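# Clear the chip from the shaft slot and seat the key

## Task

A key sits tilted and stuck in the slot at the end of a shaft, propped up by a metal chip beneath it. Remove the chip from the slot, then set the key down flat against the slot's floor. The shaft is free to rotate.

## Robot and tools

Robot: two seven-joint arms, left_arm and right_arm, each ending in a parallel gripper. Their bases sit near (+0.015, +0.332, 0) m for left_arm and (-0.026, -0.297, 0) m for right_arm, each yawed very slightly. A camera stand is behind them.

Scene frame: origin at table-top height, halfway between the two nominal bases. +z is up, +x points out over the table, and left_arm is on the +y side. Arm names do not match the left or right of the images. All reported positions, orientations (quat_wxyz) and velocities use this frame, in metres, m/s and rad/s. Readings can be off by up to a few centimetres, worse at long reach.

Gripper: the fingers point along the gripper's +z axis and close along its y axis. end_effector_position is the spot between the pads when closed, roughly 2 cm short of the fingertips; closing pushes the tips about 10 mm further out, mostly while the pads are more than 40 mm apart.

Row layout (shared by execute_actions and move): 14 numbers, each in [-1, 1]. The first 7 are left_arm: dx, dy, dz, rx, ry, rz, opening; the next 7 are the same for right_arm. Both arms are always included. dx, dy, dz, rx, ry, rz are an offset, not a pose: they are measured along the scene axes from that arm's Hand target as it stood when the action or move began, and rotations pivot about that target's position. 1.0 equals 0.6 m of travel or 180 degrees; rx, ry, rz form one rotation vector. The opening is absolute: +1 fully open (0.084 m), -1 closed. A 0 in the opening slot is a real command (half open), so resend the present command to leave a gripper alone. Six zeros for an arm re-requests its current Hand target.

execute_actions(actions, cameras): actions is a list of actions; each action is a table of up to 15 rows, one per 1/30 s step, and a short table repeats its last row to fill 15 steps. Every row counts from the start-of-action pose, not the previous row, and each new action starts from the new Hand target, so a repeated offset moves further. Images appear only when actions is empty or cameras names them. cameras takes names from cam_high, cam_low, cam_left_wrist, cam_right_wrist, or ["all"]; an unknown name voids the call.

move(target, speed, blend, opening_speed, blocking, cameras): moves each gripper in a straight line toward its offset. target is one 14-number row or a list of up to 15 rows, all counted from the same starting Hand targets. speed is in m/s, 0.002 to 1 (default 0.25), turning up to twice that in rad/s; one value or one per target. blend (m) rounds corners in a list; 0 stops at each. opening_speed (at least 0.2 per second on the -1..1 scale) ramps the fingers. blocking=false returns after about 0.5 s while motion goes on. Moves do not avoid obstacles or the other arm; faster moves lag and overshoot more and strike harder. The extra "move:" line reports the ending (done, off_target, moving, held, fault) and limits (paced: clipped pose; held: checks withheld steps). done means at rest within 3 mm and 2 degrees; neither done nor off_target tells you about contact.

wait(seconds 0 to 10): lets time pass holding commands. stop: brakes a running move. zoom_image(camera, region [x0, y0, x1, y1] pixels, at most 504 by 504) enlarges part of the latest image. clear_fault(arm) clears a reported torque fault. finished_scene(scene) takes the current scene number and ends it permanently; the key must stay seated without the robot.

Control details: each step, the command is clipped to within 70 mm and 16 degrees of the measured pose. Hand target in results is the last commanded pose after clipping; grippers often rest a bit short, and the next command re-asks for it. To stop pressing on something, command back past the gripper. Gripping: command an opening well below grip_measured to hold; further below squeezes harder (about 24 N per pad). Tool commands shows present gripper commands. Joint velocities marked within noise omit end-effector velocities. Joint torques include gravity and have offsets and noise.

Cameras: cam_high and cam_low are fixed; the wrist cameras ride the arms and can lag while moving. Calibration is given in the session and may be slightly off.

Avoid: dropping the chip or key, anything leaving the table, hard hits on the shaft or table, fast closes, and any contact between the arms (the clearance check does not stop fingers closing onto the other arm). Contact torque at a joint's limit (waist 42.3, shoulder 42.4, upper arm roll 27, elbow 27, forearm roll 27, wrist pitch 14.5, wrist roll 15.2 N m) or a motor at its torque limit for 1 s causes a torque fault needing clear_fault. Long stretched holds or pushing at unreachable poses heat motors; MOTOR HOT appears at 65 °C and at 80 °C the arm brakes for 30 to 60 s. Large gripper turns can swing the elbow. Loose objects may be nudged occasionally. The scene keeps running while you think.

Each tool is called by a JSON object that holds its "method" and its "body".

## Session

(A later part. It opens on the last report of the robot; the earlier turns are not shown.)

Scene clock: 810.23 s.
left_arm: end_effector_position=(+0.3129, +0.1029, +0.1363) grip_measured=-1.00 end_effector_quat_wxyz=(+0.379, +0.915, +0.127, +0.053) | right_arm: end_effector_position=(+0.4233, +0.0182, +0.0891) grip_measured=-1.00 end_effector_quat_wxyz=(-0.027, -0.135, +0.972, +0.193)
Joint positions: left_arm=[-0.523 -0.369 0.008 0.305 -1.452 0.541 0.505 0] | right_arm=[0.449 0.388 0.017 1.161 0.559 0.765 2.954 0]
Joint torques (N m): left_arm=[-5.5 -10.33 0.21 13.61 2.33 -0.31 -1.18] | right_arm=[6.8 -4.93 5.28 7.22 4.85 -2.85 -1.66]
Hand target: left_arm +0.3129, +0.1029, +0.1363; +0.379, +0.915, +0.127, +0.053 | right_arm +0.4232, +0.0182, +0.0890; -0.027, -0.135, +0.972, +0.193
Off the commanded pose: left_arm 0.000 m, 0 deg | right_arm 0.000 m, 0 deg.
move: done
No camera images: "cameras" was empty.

{"method": "move", "body": {"target": [[0,0,0,0,0,0,-1,0.000346,-0.001222,0.003082,0,0,0,-1],[0,0,0,0,0,0,-1,0.024401,0.005588,0.003082,0,0,0,-1],[0,0,0,0,0,0,-1,0.024055,0.00681,0.0,0,0,0,-1]], "speed": [0.03,0.05,0.02], "blend": [0.0005,0.001,0], "cameras": []}}

{"method": "move", "body": {"target": [0,0,0,0,0,0,-1,0.008304,-0.029336,0.07396,0,0,0,-1], "speed": 0.12, "cameras": ["cam_left_wrist"]}}

{"method": "zoom_image", "body": {"camera": "cam_left_wrist", "region": [560, 140, 660, 300]}}

{"method": "zoom_image", "body": {"camera": "cam_left_wrist", "region": [575, 150, 625, 200]}}

{"method": "zoom_image", "body": {"camera": "cam_left_wrist", "region": [575, 255, 625, 305]}}

Scene clock: 820.00 s.
left_arm: end_effector_position=(+0.3129, +0.1029, +0.1363) grip_measured=-1.00 end_effector_quat_wxyz=(+0.379, +0.915, +0.127, +0.053) | right_arm: end_effector_position=(+0.4379, +0.0221, +0.0892) grip_measured=-1.00 end_effector_quat_wxyz=(-0.027, -0.134, +0.972, +0.193)
Joint positions: left_arm=[-0.523 -0.369 0.008 0.305 -1.452 0.541 0.505 0] | right_arm=[0.445 0.43 0.012 1.224 0.548 0.788 2.962 0]
Joint torques (N m): left_arm=[-5.44 -10 0.17 13.78 2.3 -0.32 -1.2] | right_arm=[5.52 -7.41 4.32 8.77 2.38 -3.18 1.77]
Hand target: left_arm +0.3129, +0.1029, +0.1363; +0.379, +0.915, +0.127, +0.053 | right_arm +0.4376, +0.0223, +0.0890; -0.027, -0.135, +0.972, +0.193
Off the commanded pose: left_arm 0.000 m, 0 deg | right_arm 0.000 m, 0 deg.
move: done
No camera images: "cameras" was empty.

Scene clock: 820.83 s.
left_arm: end_effector_position=(+0.3129, +0.1029, +0.1363) grip_measured=-1.00 end_effector_quat_wxyz=(+0.379, +0.915, +0.127, +0.053) | right_arm: end_effector_position=(+0.4426, +0.0047, +0.1333) grip_measured=-1.00 end_effector_quat_wxyz=(-0.027, -0.135, +0.972, +0.193)
Joint positions: left_arm=[-0.523 -0.369 0.008 0.305 -1.452 0.541 0.505 0] | right_arm=[0.424 0.347 -0.012 1.24 0.511 0.893 2.985 0]
Joint torques (N m): left_arm=[-5.55 -10 0.09 13.71 2.3 -0.24 -1.12] | right_arm=[-2.83 -26.96 -1.74 14.77 -3.84 0.91 1.82]
Hand target: left_arm +0.3129, +0.1029, +0.1363; +0.379, +0.915, +0.127, +0.053 | right_arm +0.4426, +0.0047, +0.1334; -0.027, -0.135, +0.972, +0.193
Off the commanded pose: left_arm 0.000 m, 0 deg | right_arm 0.000 m, 0 deg.
move: done
camera_calibration:
cam_left_wrist: T_world_to_cam=[[0.189477, -0.691169, 0.697412, -0.0484563], [-0.964148, -0.265363, -0.00104293, 0.394411], [0.185788, -0.672211, -0.716669, 0.241223], [0, 0, 0, 1]] pos_world=[0.344635, 0.233324, 0.207083]
Images, in order (width x height): cam_left_wrist 896x504.

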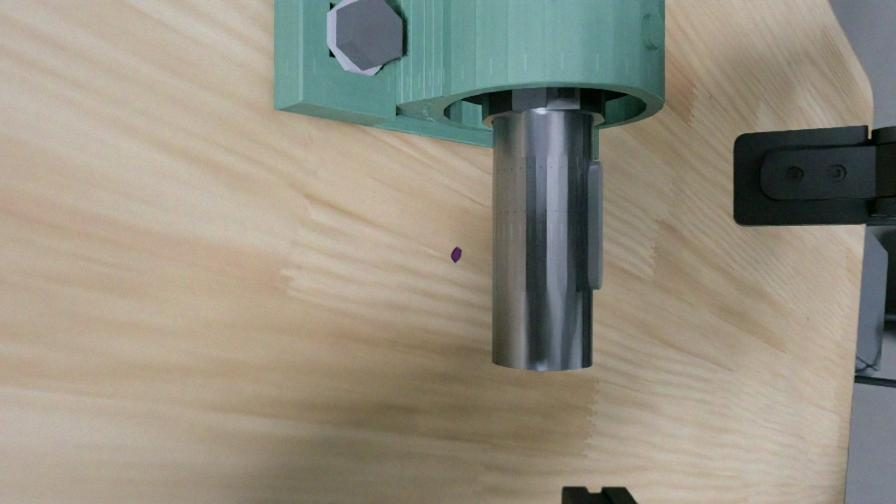

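Scaled by 3.150 from the camera's 896x504 image, which has a finer 1280x720 frame.

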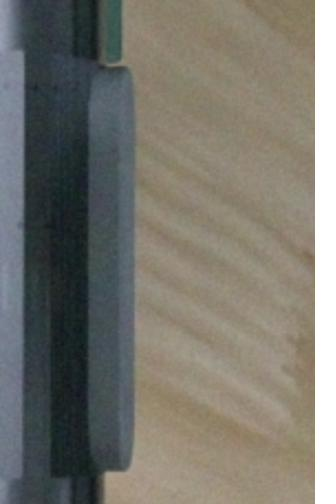

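Scaled by 10.080 from the camera's 896x504 image, which has a finer 1280x720 frame.

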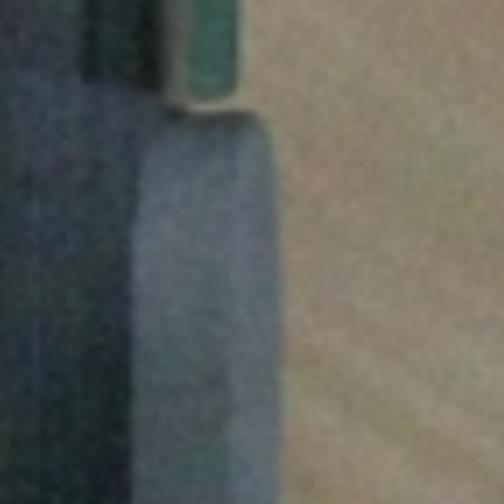

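Scaled by 10.080 from the camera's 896x504 image, which has a finer 1280x720 frame.

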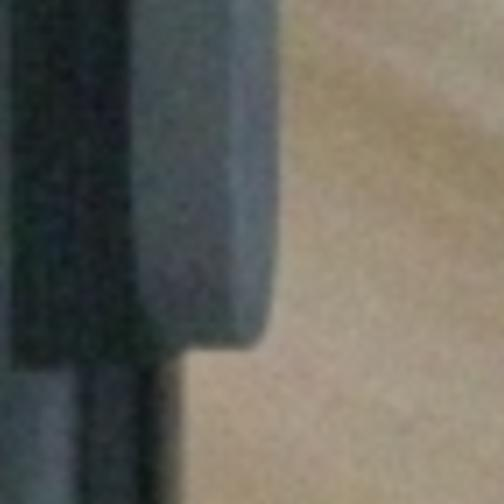

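{"method": "finished_scene", "body": {"scene": 2}}

The scene is finished: the task was done.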